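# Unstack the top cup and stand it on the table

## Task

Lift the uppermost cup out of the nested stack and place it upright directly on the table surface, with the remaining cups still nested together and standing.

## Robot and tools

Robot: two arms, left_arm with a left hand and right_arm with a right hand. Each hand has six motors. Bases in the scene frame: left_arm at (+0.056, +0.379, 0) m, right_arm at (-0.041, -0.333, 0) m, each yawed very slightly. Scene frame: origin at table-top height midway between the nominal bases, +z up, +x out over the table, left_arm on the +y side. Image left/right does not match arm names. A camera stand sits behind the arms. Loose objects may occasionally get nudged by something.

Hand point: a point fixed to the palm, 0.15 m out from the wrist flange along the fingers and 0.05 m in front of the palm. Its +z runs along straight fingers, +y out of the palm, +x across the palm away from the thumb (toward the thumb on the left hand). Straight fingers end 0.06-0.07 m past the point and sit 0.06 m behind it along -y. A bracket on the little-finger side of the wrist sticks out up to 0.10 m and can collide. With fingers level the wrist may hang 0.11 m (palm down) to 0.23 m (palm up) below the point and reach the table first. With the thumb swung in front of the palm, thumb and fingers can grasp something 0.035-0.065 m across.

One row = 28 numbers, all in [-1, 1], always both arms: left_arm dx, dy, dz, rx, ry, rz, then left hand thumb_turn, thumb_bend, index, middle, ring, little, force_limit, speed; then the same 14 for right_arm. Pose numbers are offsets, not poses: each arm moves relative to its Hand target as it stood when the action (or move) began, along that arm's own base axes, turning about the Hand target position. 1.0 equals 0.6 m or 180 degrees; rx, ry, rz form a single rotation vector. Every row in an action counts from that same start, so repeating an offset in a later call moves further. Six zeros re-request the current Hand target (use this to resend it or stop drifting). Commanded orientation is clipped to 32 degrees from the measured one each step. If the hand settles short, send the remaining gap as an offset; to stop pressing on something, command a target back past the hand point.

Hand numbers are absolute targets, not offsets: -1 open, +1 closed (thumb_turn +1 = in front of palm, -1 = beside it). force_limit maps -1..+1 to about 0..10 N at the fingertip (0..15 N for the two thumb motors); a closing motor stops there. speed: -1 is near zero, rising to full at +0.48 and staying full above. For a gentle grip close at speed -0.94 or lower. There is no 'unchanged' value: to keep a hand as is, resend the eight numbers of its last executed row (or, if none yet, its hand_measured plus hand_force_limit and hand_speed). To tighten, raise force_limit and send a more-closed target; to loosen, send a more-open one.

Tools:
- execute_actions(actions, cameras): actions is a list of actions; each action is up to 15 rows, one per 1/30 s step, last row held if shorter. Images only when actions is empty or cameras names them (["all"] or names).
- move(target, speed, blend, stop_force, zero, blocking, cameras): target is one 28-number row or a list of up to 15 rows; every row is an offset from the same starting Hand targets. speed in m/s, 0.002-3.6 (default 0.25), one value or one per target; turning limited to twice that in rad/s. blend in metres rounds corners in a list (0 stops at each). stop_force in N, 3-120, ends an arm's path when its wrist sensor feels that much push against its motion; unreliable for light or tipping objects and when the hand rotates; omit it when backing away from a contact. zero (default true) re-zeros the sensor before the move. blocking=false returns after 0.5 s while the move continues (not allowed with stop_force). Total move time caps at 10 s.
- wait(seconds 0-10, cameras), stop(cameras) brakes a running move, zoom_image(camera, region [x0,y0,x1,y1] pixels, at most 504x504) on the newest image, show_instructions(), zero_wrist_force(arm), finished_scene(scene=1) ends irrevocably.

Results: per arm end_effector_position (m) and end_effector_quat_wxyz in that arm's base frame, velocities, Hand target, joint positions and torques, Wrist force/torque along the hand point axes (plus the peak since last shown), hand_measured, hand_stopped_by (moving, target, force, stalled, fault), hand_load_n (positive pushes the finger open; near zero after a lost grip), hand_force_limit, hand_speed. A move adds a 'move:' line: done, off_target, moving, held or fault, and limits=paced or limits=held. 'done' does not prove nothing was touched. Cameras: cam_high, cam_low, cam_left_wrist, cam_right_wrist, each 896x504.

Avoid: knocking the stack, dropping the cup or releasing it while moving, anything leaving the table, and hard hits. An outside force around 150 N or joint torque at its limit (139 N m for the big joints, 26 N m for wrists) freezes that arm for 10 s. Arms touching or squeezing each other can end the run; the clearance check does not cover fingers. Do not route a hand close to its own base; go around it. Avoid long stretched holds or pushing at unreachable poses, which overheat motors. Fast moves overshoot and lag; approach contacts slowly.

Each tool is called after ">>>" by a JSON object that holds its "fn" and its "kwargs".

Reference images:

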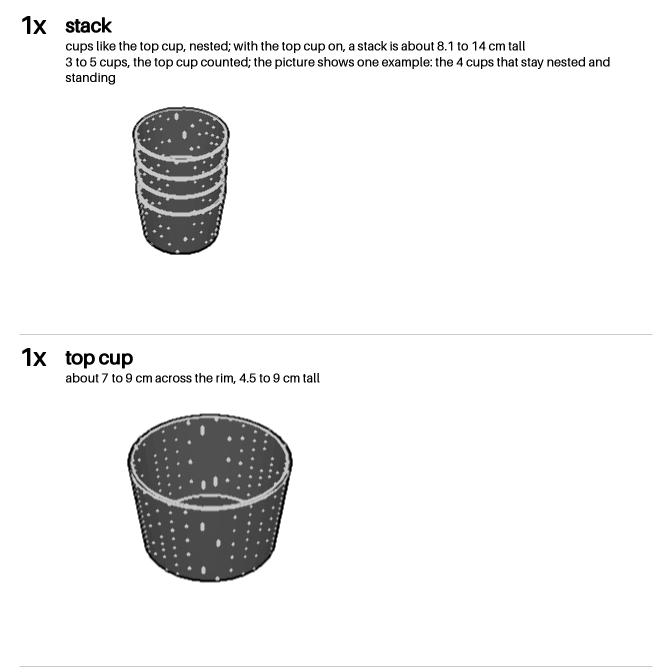

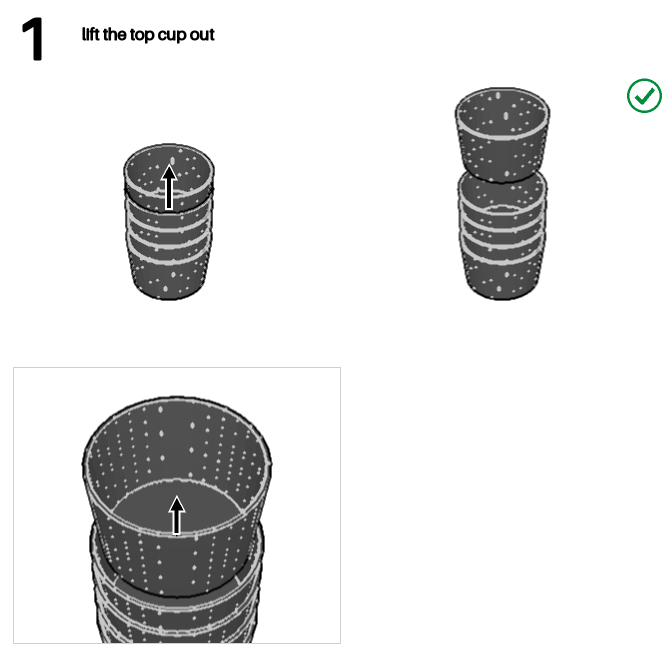

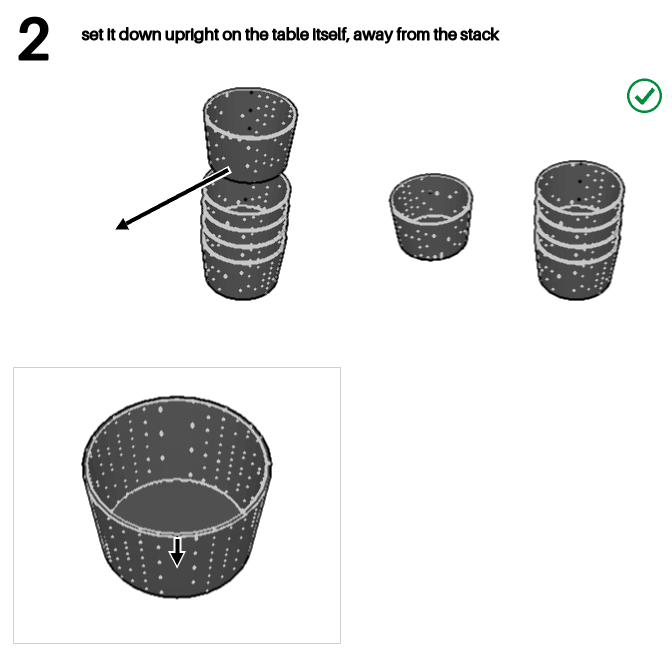

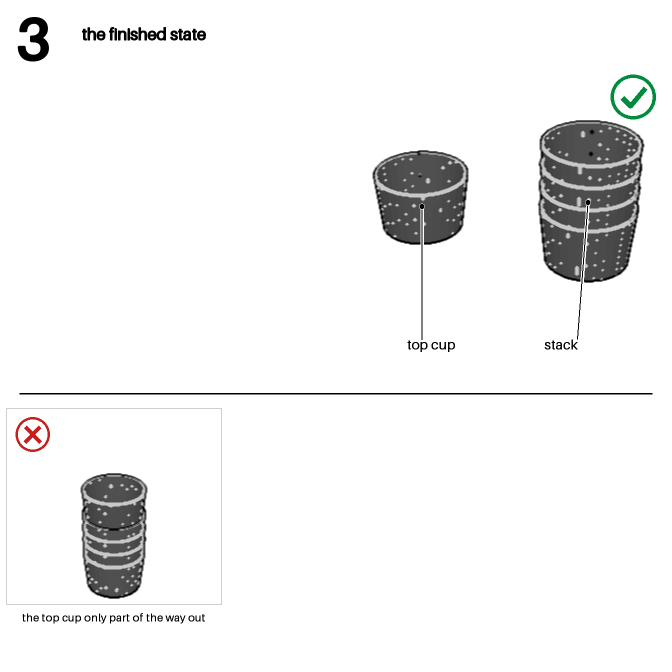

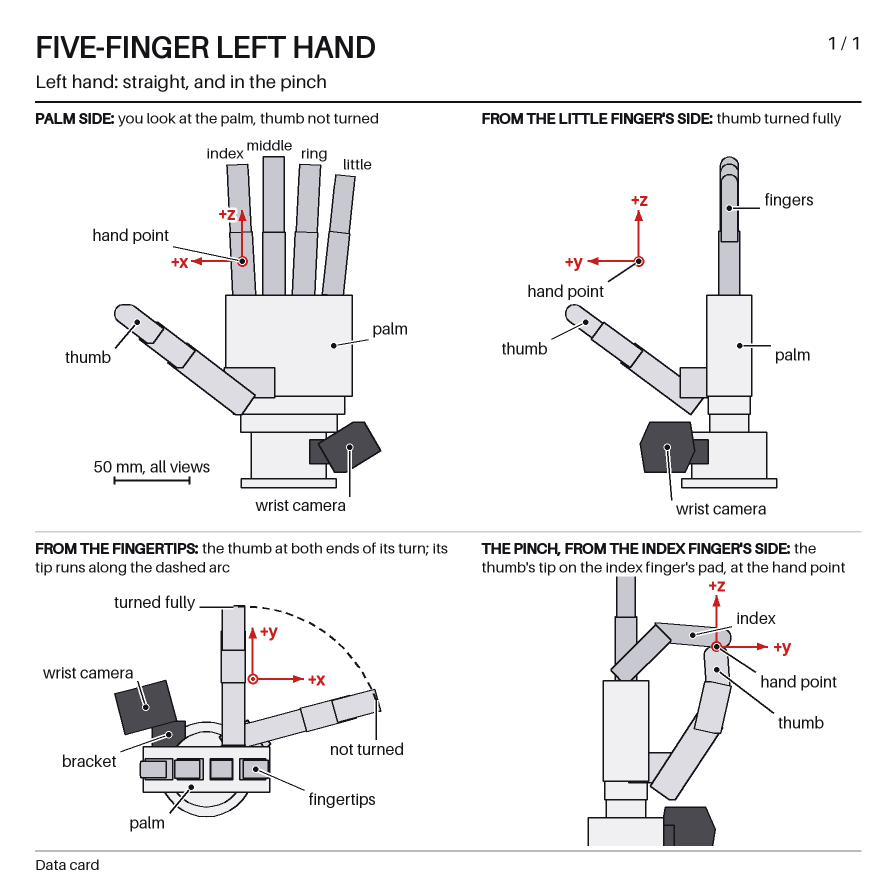

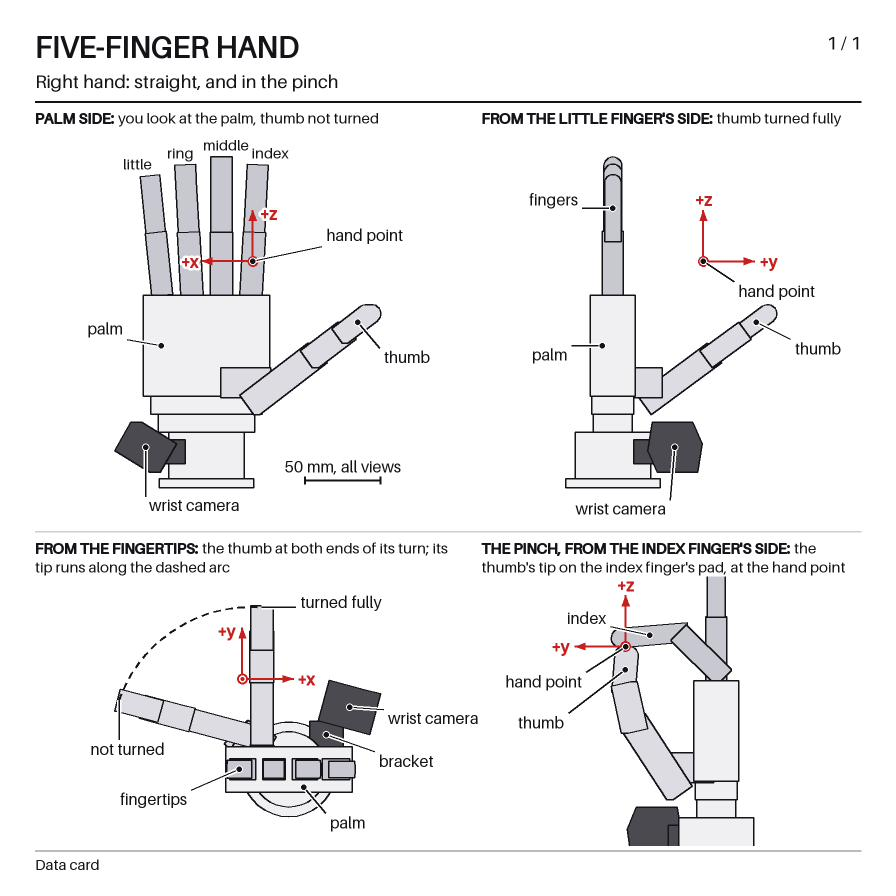

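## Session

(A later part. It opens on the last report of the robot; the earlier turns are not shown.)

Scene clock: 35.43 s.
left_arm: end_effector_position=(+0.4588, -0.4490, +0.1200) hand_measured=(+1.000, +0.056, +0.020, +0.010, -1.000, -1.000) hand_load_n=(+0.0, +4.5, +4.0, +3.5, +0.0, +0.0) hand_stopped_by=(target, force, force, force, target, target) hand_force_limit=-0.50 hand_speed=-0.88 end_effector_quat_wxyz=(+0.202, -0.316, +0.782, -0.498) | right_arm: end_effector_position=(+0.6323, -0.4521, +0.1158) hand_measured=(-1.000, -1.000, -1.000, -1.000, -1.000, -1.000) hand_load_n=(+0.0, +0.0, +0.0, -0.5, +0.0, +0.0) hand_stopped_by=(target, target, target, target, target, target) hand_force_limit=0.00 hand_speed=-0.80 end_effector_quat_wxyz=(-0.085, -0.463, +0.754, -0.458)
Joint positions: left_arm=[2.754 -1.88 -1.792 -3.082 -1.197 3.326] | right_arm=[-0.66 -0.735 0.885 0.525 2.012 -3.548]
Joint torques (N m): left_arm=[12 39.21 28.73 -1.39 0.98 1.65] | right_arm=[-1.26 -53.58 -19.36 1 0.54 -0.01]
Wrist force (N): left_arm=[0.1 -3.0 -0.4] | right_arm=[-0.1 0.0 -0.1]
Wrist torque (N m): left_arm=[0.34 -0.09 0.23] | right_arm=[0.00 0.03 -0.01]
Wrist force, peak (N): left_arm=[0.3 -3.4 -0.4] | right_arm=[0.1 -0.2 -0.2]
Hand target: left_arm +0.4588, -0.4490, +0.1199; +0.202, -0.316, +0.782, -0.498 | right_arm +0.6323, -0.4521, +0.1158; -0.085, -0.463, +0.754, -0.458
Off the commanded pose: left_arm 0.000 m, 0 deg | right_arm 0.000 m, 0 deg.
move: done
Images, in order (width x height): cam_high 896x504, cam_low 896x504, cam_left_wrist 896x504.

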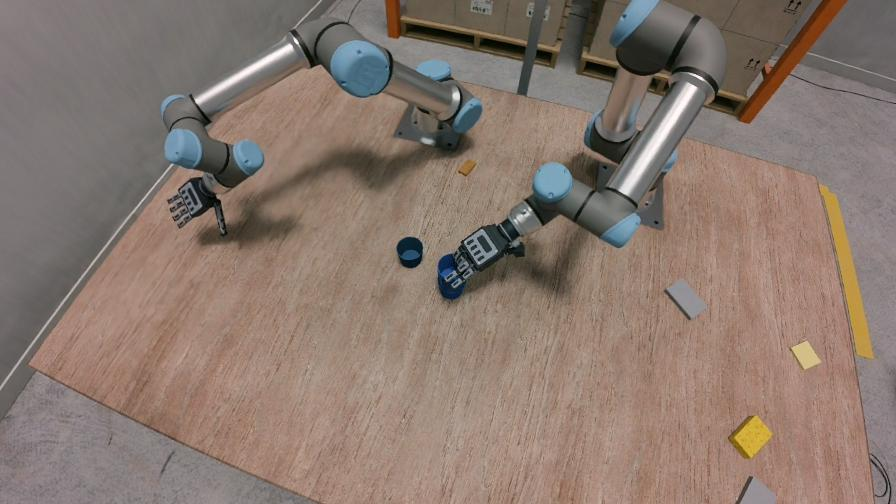

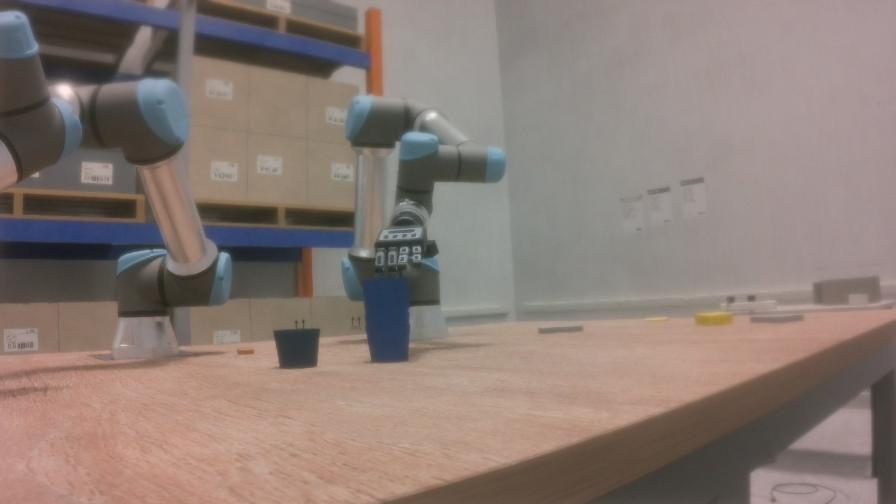

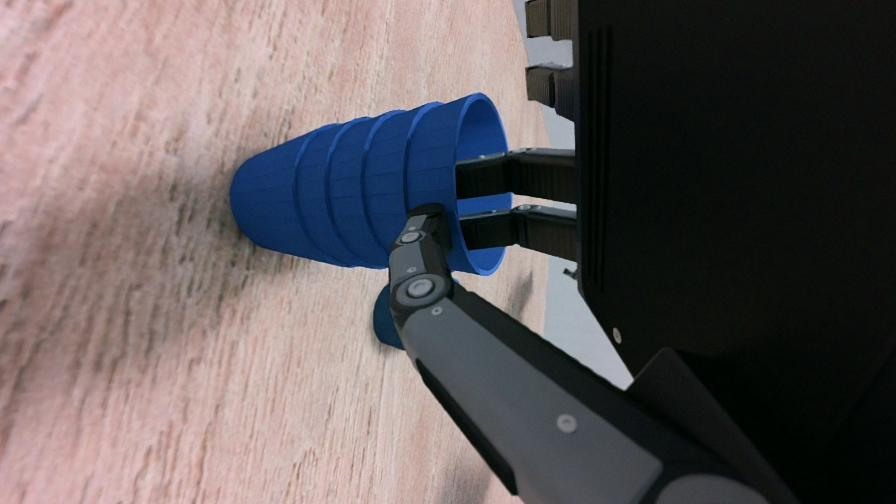

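>>> {"fn": "move", "kwargs": {"target": [0,0,0.06,0,0,0,1,0.25,0.25,0.25,-1,-1,-0.5,-0.88,0,0,0,0,0,0,-1,-1,-1,-1,-1,-1,0,-0.8], "speed": 0.04, "cameras": ["cam_high","cam_low","cam_left_wrist"]}}

>>> {"fn": "zoom_image", "kwargs": {"camera": "cam_low", "region": [340, 200, 440, 370]}}

Scene clock: 36.87 s.
left_arm: end_effector_position=(+0.4589, -0.4491, +0.1562) hand_measured=(+1.000, +0.056, +0.020, +0.010, -1.000, -1.000) hand_load_n=(+0.0, +0.0, +0.0, +0.0, +0.0, +0.0) hand_stopped_by=(target, force, force, force, target, target) hand_force_limit=-0.50 hand_speed=-0.88 end_effector_quat_wxyz=(+0.202, -0.316, +0.782, -0.498) end_effector_velocity=(+0.001, +0.000, -0.001) end_effector_angular_velocity=(-0.001, -0.002, +0.000) | right_arm: end_effector_position=(+0.6323, -0.4521, +0.1158) hand_measured=(-1.000, -1.000, -1.000, -1.000, -1.000, -1.000) hand_load_n=(+0.0, +0.0, +0.0, +0.0, +0.0, +0.0) hand_stopped_by=(target, target, target, target, target, target) hand_force_limit=0.00 hand_speed=-0.80 end_effector_quat_wxyz=(-0.085, -0.463, +0.754, -0.458)
Joint positions: left_arm=[2.754 -1.839 -1.742 -3.172 -1.197 3.326] | right_arm=[-0.66 -0.735 0.885 0.525 2.012 -3.548]
Joint velocities: left_arm=[0 -0.001 -0.001 0.005 0 0] | right_arm=[within noise]
Joint torques (N m): left_arm=[10.36 25.41 2.27 1.76 0.89 -1.13] | right_arm=[-1.5 -53.69 -19.56 1.11 0.44 -0.15]
Wrist force (N): left_arm=[0.2 -1.7 0.1] | right_arm=[0.1 -0.1 0.0]
Wrist torque (N m): left_arm=[0.23 -0.05 0.18] | right_arm=[-0.01 -0.02 0.00]
Wrist force, peak (N): left_arm=[-0.1 -3.5 -0.4] | right_arm=[0.0 0.0 -0.3]
Hand target: left_arm +0.4588, -0.4490, +0.1559; +0.202, -0.316, +0.782, -0.498 | right_arm +0.6323, -0.4521, +0.1158; -0.085, -0.463, +0.754, -0.458
Off the commanded pose: left_arm 0.000 m, 0 deg | right_arm 0.000 m, 0 deg.
move: done
Images, in order (width x height): cam_high 896x504, cam_low 896x504, cam_left_wrist 896x504.

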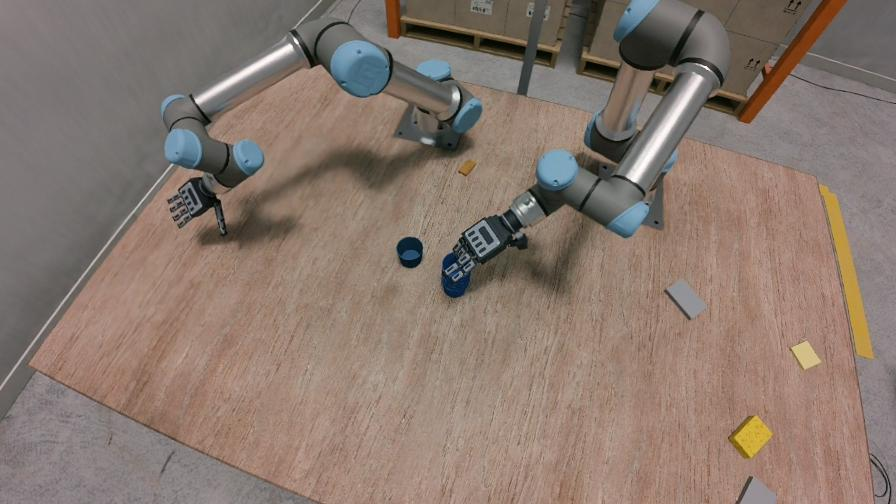

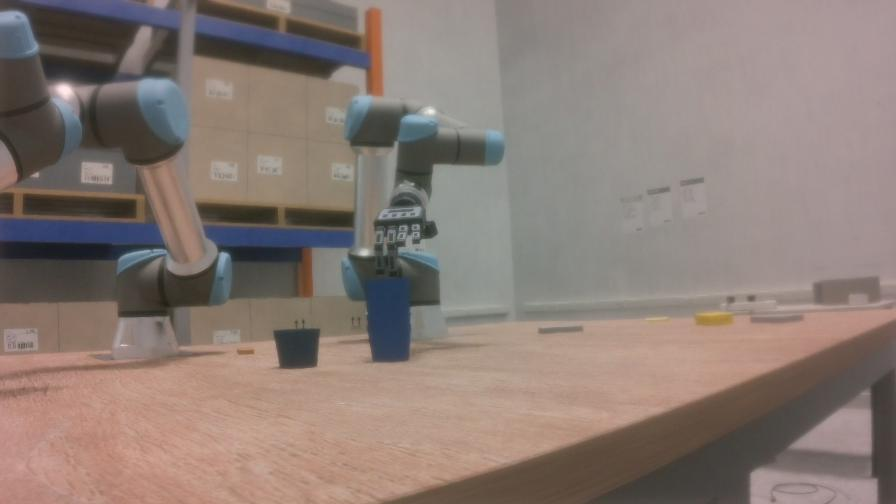

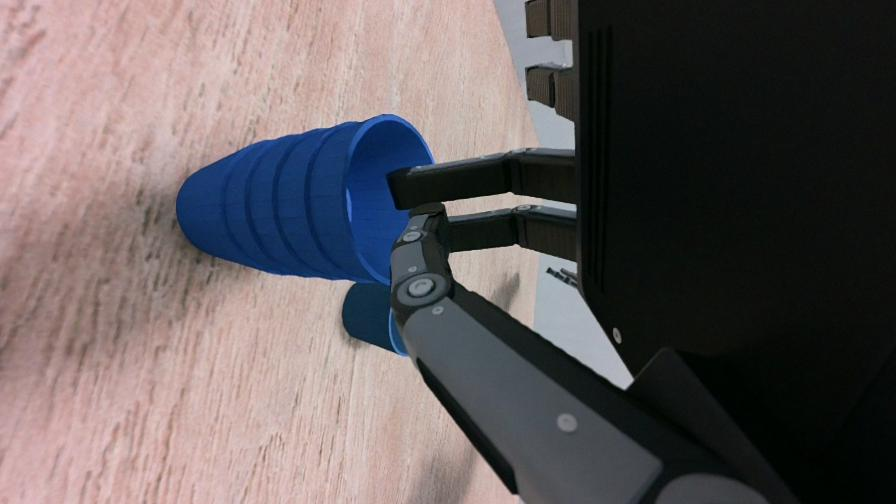

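Scaled by 2.965 from the camera's 896x504 image, which has a finer 1280x720 frame.

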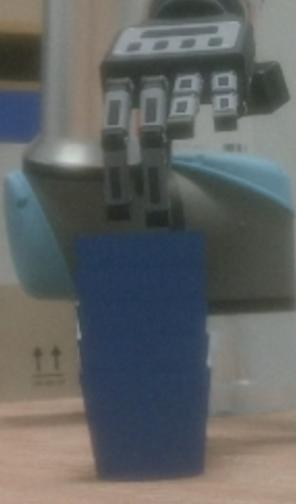

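>>> {"fn": "move", "kwargs": {"target": [[0,0,0.0567,0,0,0,1,-0.35,-0.1,-0.1,-1,-1,-0.5,0.0,0,0,0,0,0,0,-1,-1,-1,-1,-1,-1,0,-0.8],[0,0,0.0567,-0.1198,-0.1158,0,1,-0.35,-0.1,-0.1,-1,-1,-0.5,0.0,0,0,0,0,0,0,-1,-1,-1,-1,-1,-1,0,-0.8]], "speed": 0.25, "cameras": ["cam_high","cam_low","cam_left_wrist"]}}

>>> {"fn": "zoom_image", "kwargs": {"camera": "cam_high", "region": [420, 200, 520, 310]}}

>>> {"fn": "zoom_image", "kwargs": {"camera": "cam_low", "region": [340, 200, 440, 370]}}

>>> {"fn": "zoom_image", "kwargs": {"camera": "cam_left_wrist", "region": [200, 80, 540, 320]}}

Scene clock: 40.00 s.
left_arm: end_effector_position=(+0.4588, -0.4489, +0.1898) hand_measured=(+1.000, -0.350, -0.100, -0.100, -1.000, -1.000) hand_load_n=(+0.0, +0.0, +0.0, +0.0, -0.5, +0.0) hand_stopped_by=(target, target, target, target, target, target) hand_force_limit=-0.50 hand_speed=0.00 end_effector_quat_wxyz=(+0.277, -0.254, +0.626, -0.683) | right_arm: end_effector_position=(+0.6323, -0.4521, +0.1158) hand_measured=(-1.000, -1.000, -1.000, -1.000, -1.000, -1.000) hand_load_n=(+0.0, +0.5, +0.0, +0.0, +0.0, +0.0) hand_stopped_by=(target, target, target, target, target, target) hand_force_limit=0.00 hand_speed=-0.80 end_effector_quat_wxyz=(-0.085, -0.463, +0.754, -0.458)
Joint positions: left_arm=[2.812 -1.712 -2.141 -2.333 -1.101 3.097] | right_arm=[-0.66 -0.735 0.885 0.525 2.012 -3.548]
Joint torques (N m): left_arm=[-10.65 33.98 27.34 3.06 -1.63 1.97] | right_arm=[-1.85 -54.75 -18.74 1.07 0.54 0.01]
Wrist force (N): left_arm=[0.7 -1.9 1.0] | right_arm=[-0.2 0.0 -0.1]
Wrist torque (N m): left_arm=[0.09 -0.06 0.13] | right_arm=[0.01 0.03 -0.01]
Wrist force, peak (N): left_arm=[0.2 -2.6 -0.4] | right_arm=[0.0 -0.1 -0.4]
Hand target: left_arm +0.4588, -0.4490, +0.1900; +0.277, -0.253, +0.626, -0.683 | right_arm +0.6323, -0.4521, +0.1158; -0.085, -0.463, +0.754, -0.458
Off the commanded pose: left_arm 0.000 m, 0 deg | right_arm 0.000 m, 0 deg.
move: done
Images, in order (width x height): cam_high 896x504, cam_low 896x504, cam_left_wrist 896x504.

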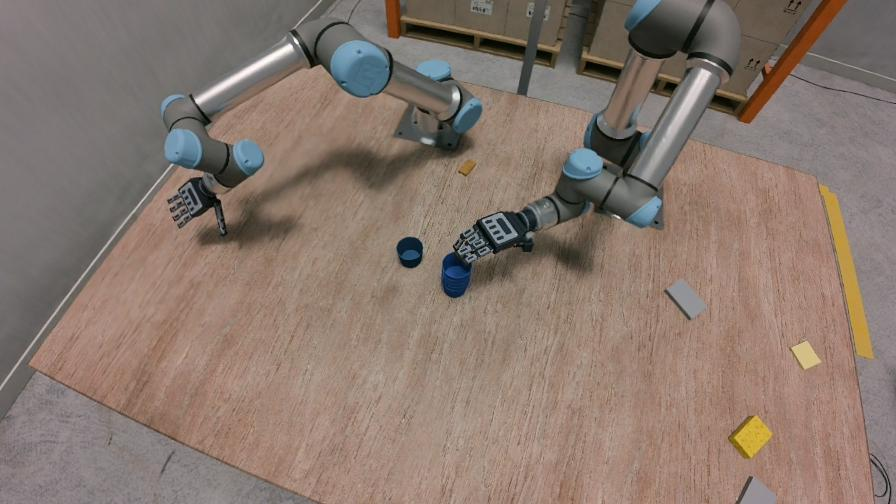

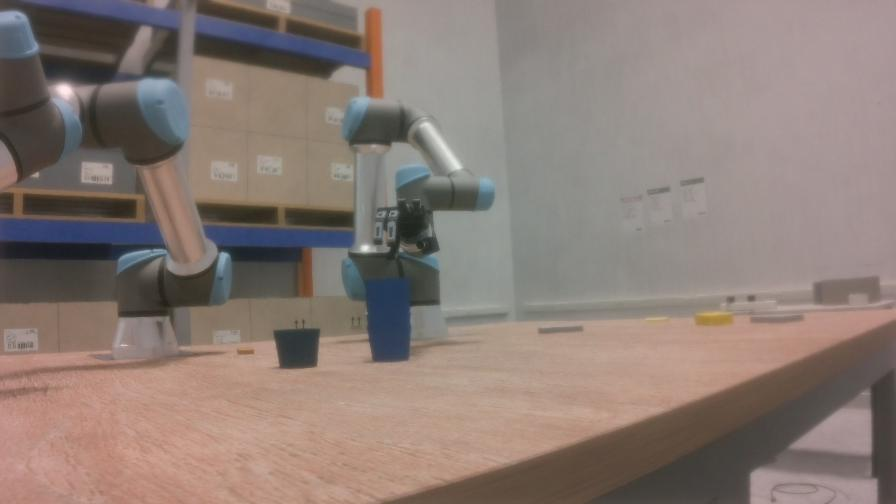

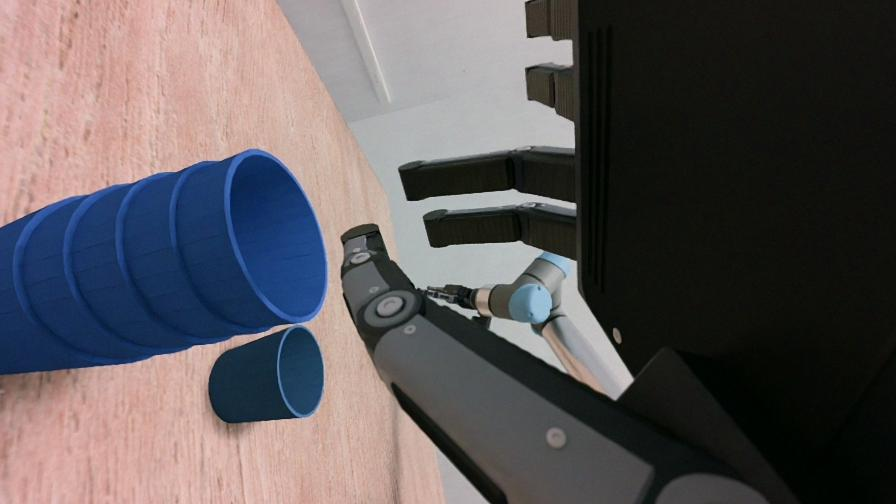

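Scaled by 4.582 from the camera's 896x504 image, which has a finer 1280x720 frame.

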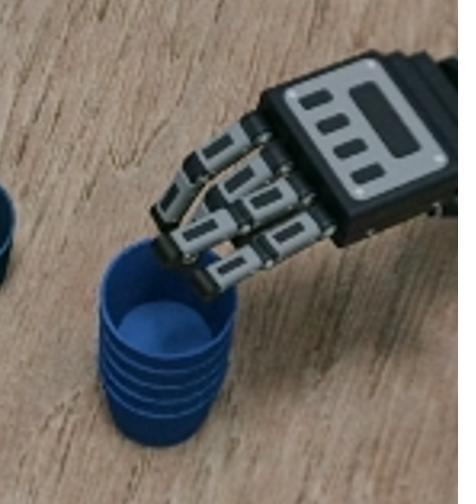

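Scaled by 2.965 from the camera's 896x504 image, which has a finer 1280x720 frame.

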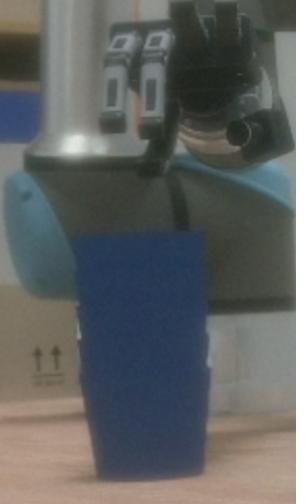

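Scaled by 1.482 from the camera's 896x504 image, which has a finer 1280x720 frame.

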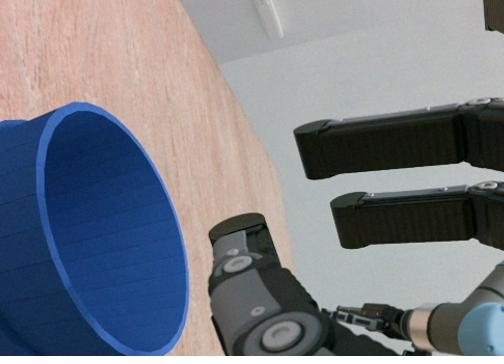

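>>> {"fn": "move", "kwargs": {"target": [[-0.0152,0.0203,-0.05,0,0,0,1,-0.35,-0.1,-0.1,-1,-1,-0.5,0.0,0,0,0,0,0,0,-1,-1,-1,-1,-1,-1,0,-0.8],[-0.0152,0.0203,-0.08,0,0,0,1,-0.35,-0.1,-0.1,-1,-1,-0.5,0.0,0,0,0,0,0,0,-1,-1,-1,-1,-1,-1,0,-0.8]], "speed": [0.1,0.05], "stop_force": 4, "cameras": ["cam_high","cam_low","cam_left_wrist"]}}

>>> {"fn": "zoom_image", "kwargs": {"camera": "cam_high", "region": [420, 200, 520, 310]}}

>>> {"fn": "zoom_image", "kwargs": {"camera": "cam_low", "region": [340, 200, 440, 370]}}

>>> {"fn": "zoom_image", "kwargs": {"camera": "cam_left_wrist", "region": [200, 80, 540, 360]}}

Scene clock: 43.23 s.
left_arm: end_effector_position=(+0.4497, -0.4369, +0.1420) hand_measured=(+1.000, -0.350, -0.100, -0.100, -1.000, -1.000) hand_load_n=(+0.0, +0.0, +0.0, +0.0, +0.0, +0.0) hand_stopped_by=(target, target, target, target, target, target) hand_force_limit=-0.50 hand_speed=0.00 end_effector_quat_wxyz=(+0.277, -0.253, +0.626, -0.683) | right_arm: end_effector_position=(+0.6323, -0.4521, +0.1158) hand_measured=(-1.000, -1.000, -1.000, -1.000, -1.000, -1.000) hand_load_n=(+0.0, +0.0, +0.0, +0.0, +0.0, +0.0) hand_stopped_by=(target, target, target, target, target, target) hand_force_limit=0.00 hand_speed=-0.80 end_effector_quat_wxyz=(-0.085, -0.463, +0.754, -0.458)
Joint positions: left_arm=[2.837 -1.778 -2.231 -2.175 -1.076 3.094] | right_arm=[-0.66 -0.735 0.885 0.525 2.012 -3.548]
Joint torques (N m): left_arm=[-13.75 33.58 27.22 2.12 -1.17 -2.01] | right_arm=[-0.86 -53.84 -19.25 1.06 0.48 -0.04]
Wrist force (N): left_arm=[0.5 -1.7 1.0] | right_arm=[0.1 0.0 -0.1]
Wrist torque (N m): left_arm=[0.13 -0.03 0.22] | right_arm=[0.01 -0.02 0.01]
Wrist force, peak (N): left_arm=[0.5 -3.2 1.6] | right_arm=[0.0 -0.2 -0.4]
Hand target: left_arm +0.4497, -0.4369, +0.1420; +0.277, -0.253, +0.626, -0.683 | right_arm +0.6323, -0.4521, +0.1158; -0.085, -0.463, +0.754, -0.458
Off the commanded pose: left_arm 0.000 m, 0 deg | right_arm 0.000 m, 0 deg.
move: done
Images, in order (width x height): cam_high 896x504, cam_low 896x504, cam_left_wrist 896x504.

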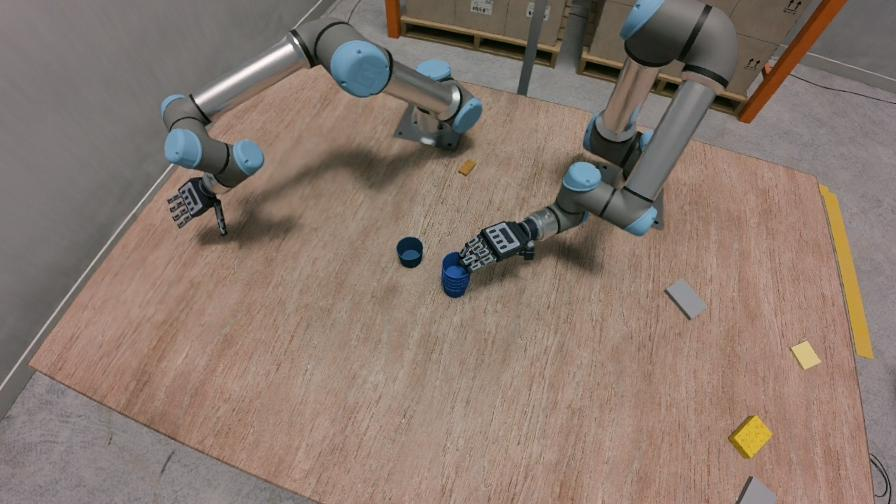

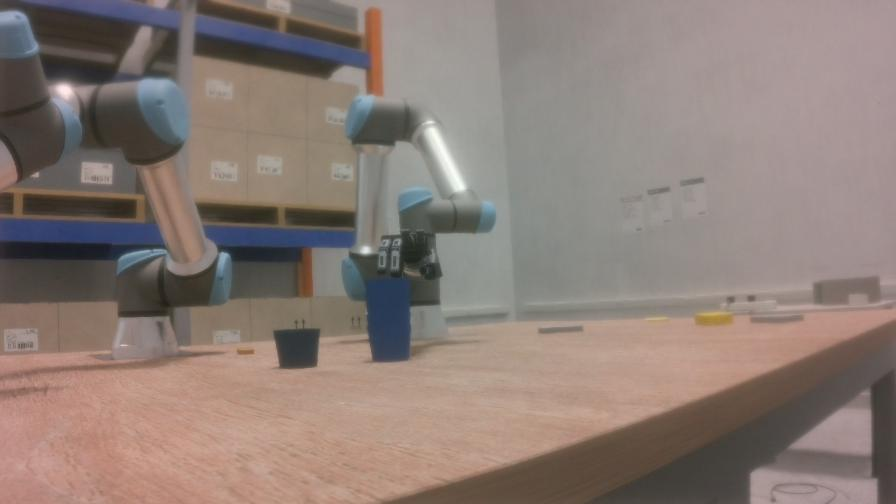

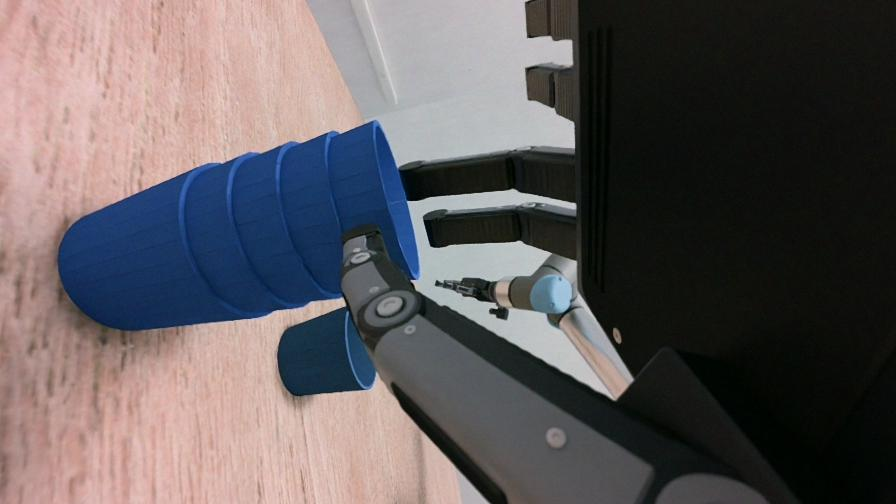

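Scaled by 4.582 from the camera's 896x504 image, which has a finer 1280x720 frame.

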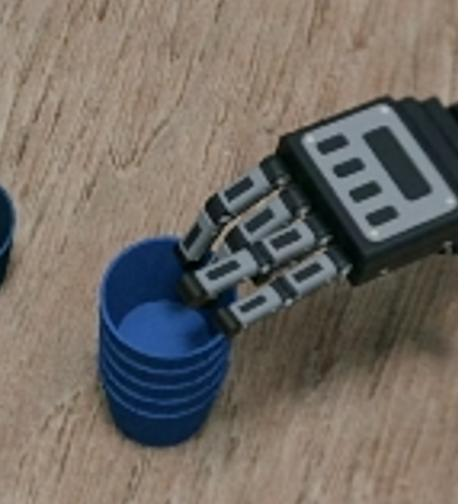

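Scaled by 2.965 from the camera's 896x504 image, which has a finer 1280x720 frame.

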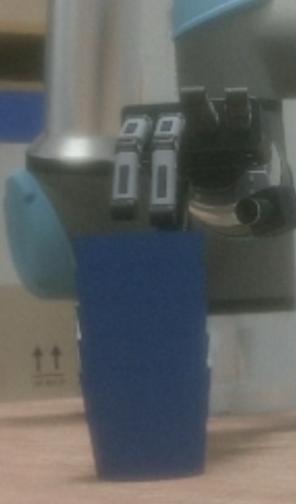

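Scaled by 1.482 from the camera's 896x504 image, which has a finer 1280x720 frame.

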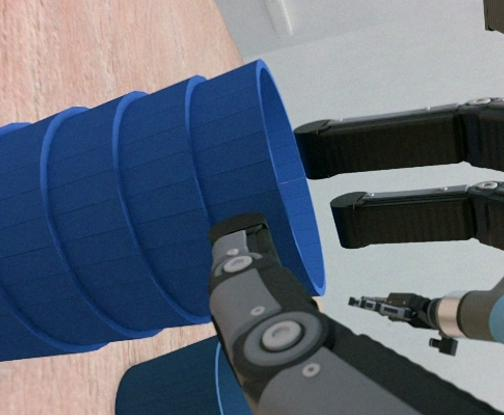

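>>> {"fn": "move", "kwargs": {"target": [0,0,-0.0317,0,0,0,1,-0.35,-0.1,-0.1,-1,-1,-0.5,0.0,0,0,0,0,0,0,-1,-1,-1,-1,-1,-1,0,-0.8], "speed": 0.04, "stop_force": 3, "cameras": ["cam_high","cam_low","cam_left_wrist"]}}

>>> {"fn": "zoom_image", "kwargs": {"camera": "cam_high", "region": [420, 200, 520, 310]}}

>>> {"fn": "zoom_image", "kwargs": {"camera": "cam_low", "region": [340, 200, 440, 370]}}

>>> {"fn": "zoom_image", "kwargs": {"camera": "cam_left_wrist", "region": [200, 80, 540, 360]}}

Scene clock: 45.37 s.
left_arm: end_effector_position=(+0.4497, -0.4369, +0.1229) hand_measured=(+1.000, -0.350, -0.100, -0.100, -1.000, -1.000) hand_load_n=(+0.0, +0.0, +0.0, +0.0, +0.0, +0.0) hand_stopped_by=(target, target, target, target, target, target) hand_force_limit=-0.50 hand_speed=0.00 end_effector_quat_wxyz=(+0.277, -0.253, +0.626, -0.683) | right_arm: end_effector_position=(+0.6323, -0.4521, +0.1158) hand_measured=(-1.000, -1.000, -1.000, -1.000, -1.000, -1.000) hand_load_n=(+0.0, +0.0, +0.0, +0.0, +0.0, +0.0) hand_stopped_by=(target, target, target, target, target, target) hand_force_limit=0.00 hand_speed=-0.80 end_effector_quat_wxyz=(-0.085, -0.463, +0.754, -0.458)
Joint positions: left_arm=[2.837 -1.823 -2.247 -2.115 -1.076 3.094] | right_arm=[-0.66 -0.735 0.885 0.525 2.012 -3.548]
Joint torques (N m): left_arm=[-9.09 35.55 27.3 0.82 -0.16 0.73] | right_arm=[-0.53 -53.83 -19.22 1.24 0.44 -0.12]
Wrist force (N): left_arm=[1.1 -2.1 1.0] | right_arm=[0.0 -0.1 0.0]
Wrist torque (N m): left_arm=[0.07 -0.13 0.27] | right_arm=[-0.01 0.00 0.00]
Wrist force, peak (N): left_arm=[0.9 -2.3 1.0] | right_arm=[-0.2 -0.1 -0.3]
Hand target: left_arm +0.4497, -0.4369, +0.1229; +0.277, -0.253, +0.626, -0.683 | right_arm +0.6323, -0.4521, +0.1158; -0.085, -0.463, +0.754, -0.458
Off the commanded pose: left_arm 0.000 m, 0 deg | right_arm 0.000 m, 0 deg.
move: done
Images, in order (width x height): cam_high 896x504, cam_low 896x504, cam_left_wrist 896x504.

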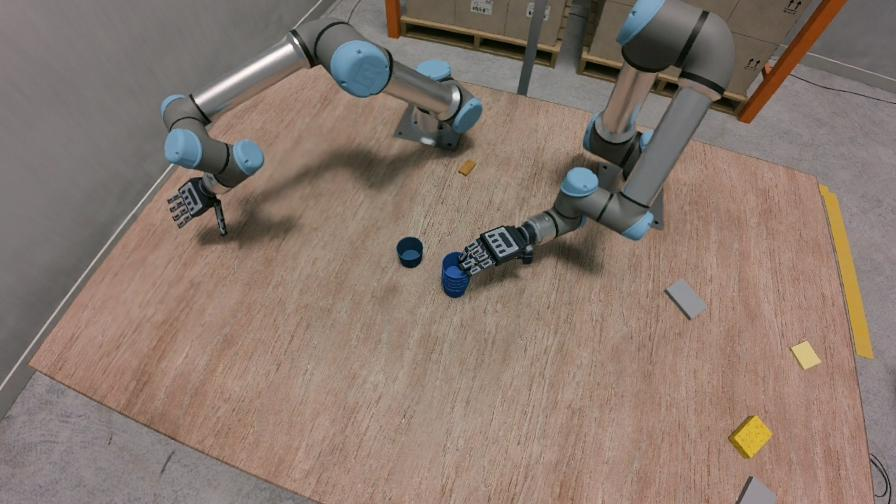

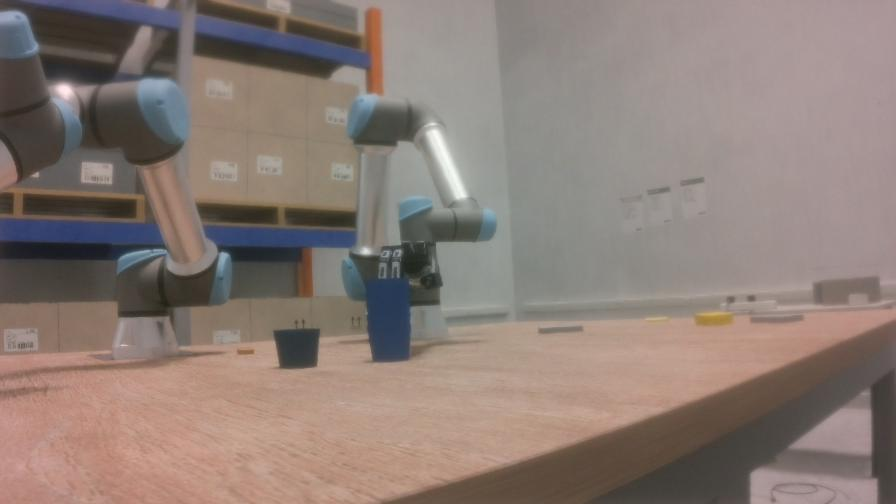

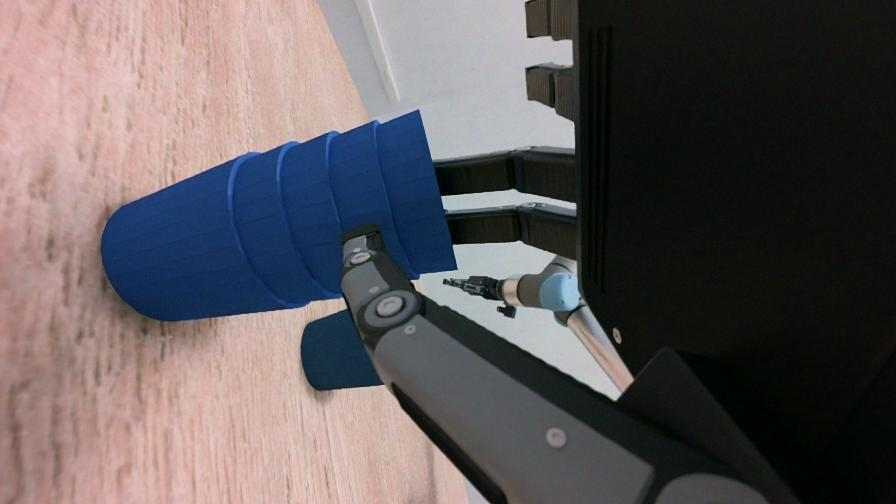

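Scaled by 4.582 from the camera's 896x504 image, which has a finer 1280x720 frame.

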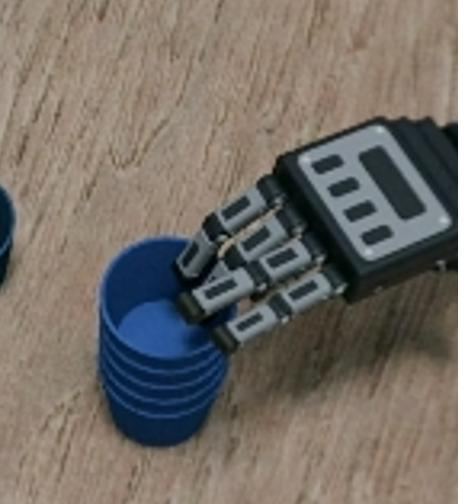

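Scaled by 2.965 from the camera's 896x504 image, which has a finer 1280x720 frame.

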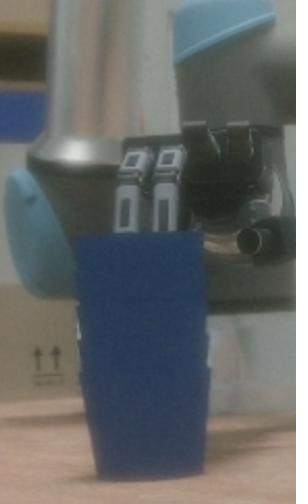

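Scaled by 1.482 from the camera's 896x504 image, which has a finer 1280x720 frame.

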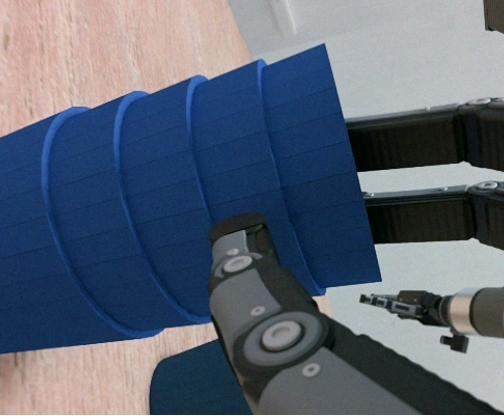

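>>> {"fn": "move", "kwargs": {"target": [0,0,0,0,0,0,1,0.1,0.03,0.03,-1,-1,-0.7,-0.7,0,0,0,0,0,0,-1,-1,-1,-1,-1,-1,0,-0.8], "speed": 0.04, "cameras": ["cam_high","cam_low","cam_left_wrist"]}}

>>> {"fn": "zoom_image", "kwargs": {"camera": "cam_low", "region": [340, 200, 440, 370]}}

>>> {"fn": "zoom_image", "kwargs": {"camera": "cam_left_wrist", "region": [200, 80, 540, 360]}}

Scene clock: 47.13 s.
left_arm: end_effector_position=(+0.4497, -0.4369, +0.1230) hand_measured=(+1.000, +0.100, +0.030, +0.030, -1.000, -1.000) hand_load_n=(+0.0, +0.5, +0.0, +0.0, +0.0, +0.0) hand_stopped_by=(target, target, target, target, target, target) hand_force_limit=-0.70 hand_speed=-0.70 end_effector_quat_wxyz=(+0.277, -0.253, +0.626, -0.683) | right_arm: end_effector_position=(+0.6323, -0.4521, +0.1158) hand_measured=(-1.000, -1.000, -1.000, -1.000, -1.000, -1.000) hand_load_n=(+0.0, +0.0, +0.0, +0.0, +0.0, +0.0) hand_stopped_by=(target, target, target, target, target, target) hand_force_limit=0.00 hand_speed=-0.80 end_effector_quat_wxyz=(-0.085, -0.463, +0.754, -0.458)
Joint positions: left_arm=[2.837 -1.823 -2.247 -2.115 -1.076 3.094] | right_arm=[-0.66 -0.735 0.885 0.525 2.012 -3.548]
Joint torques (N m): left_arm=[-5 34.09 23.36 2.09 0.4 0.91] | right_arm=[-1.11 -54.67 -19.37 1.23 0.55 0.02]
Wrist force (N): left_arm=[0.7 -1.7 1.2] | right_arm=[-0.1 0.0 -0.1]
Wrist torque (N m): left_arm=[0.13 -0.06 0.23] | right_arm=[0.00 0.02 -0.01]
Wrist force, peak (N): left_arm=[0.8 -2.1 1.5] | right_arm=[0.0 0.2 -0.2]
Hand target: left_arm +0.4497, -0.4369, +0.1229; +0.277, -0.253, +0.626, -0.683 | right_arm +0.6323, -0.4521, +0.1158; -0.085, -0.463, +0.754, -0.458
Off the commanded pose: left_arm 0.000 m, 0 deg | right_arm 0.000 m, 0 deg.
move: done
Images, in order (width x height): cam_high 896x504, cam_low 896x504, cam_left_wrist 896x504.

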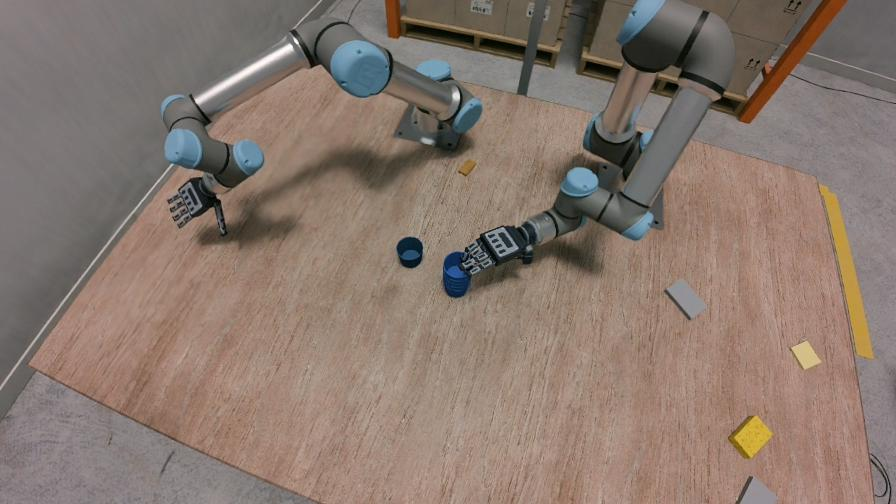

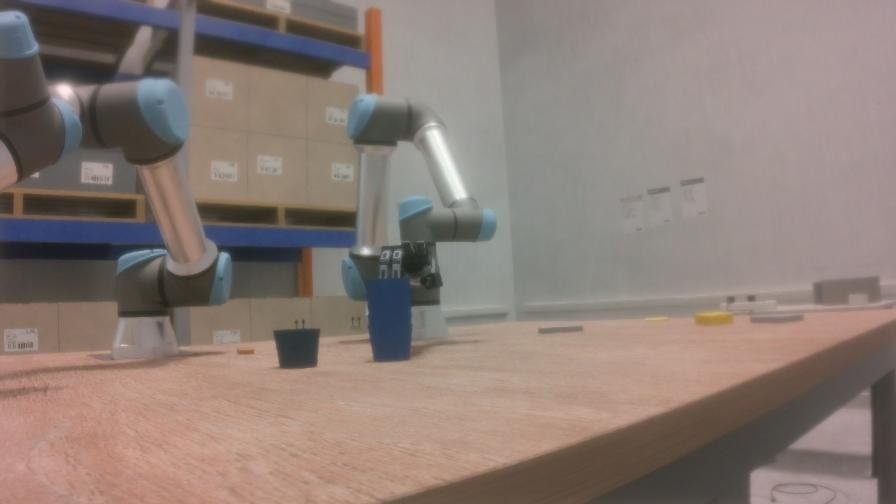

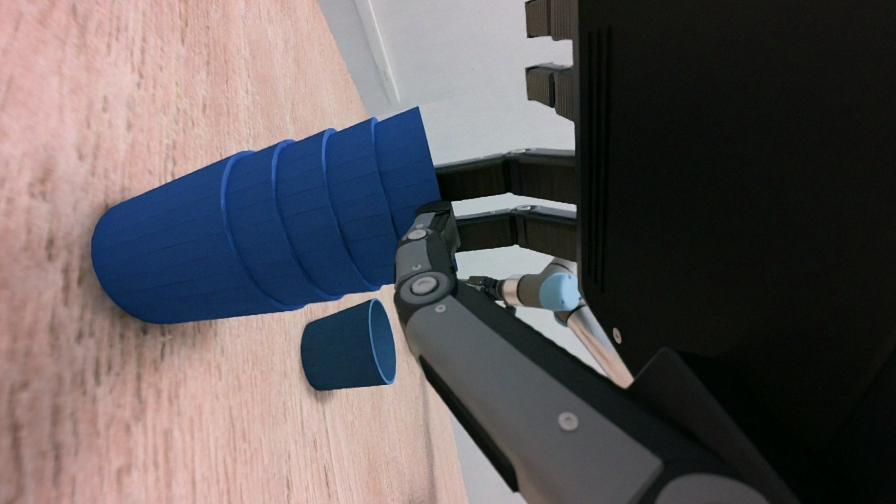

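Scaled by 2.965 from the camera's 896x504 image, which has a finer 1280x720 frame.

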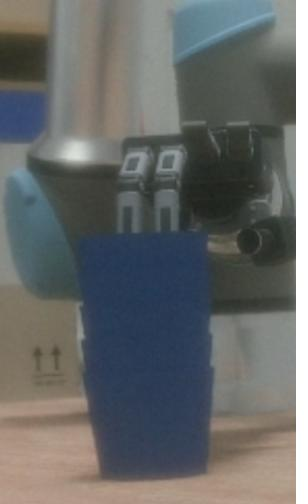

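Scaled by 1.482 from the camera's 896x504 image, which has a finer 1280x720 frame.

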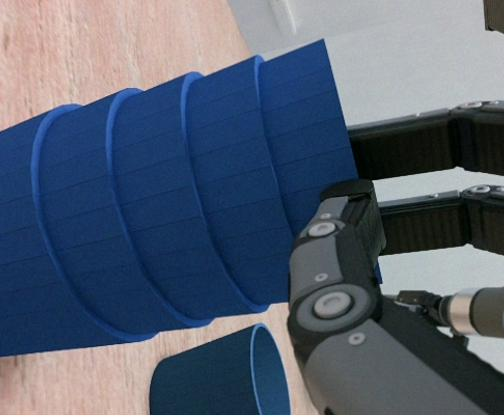

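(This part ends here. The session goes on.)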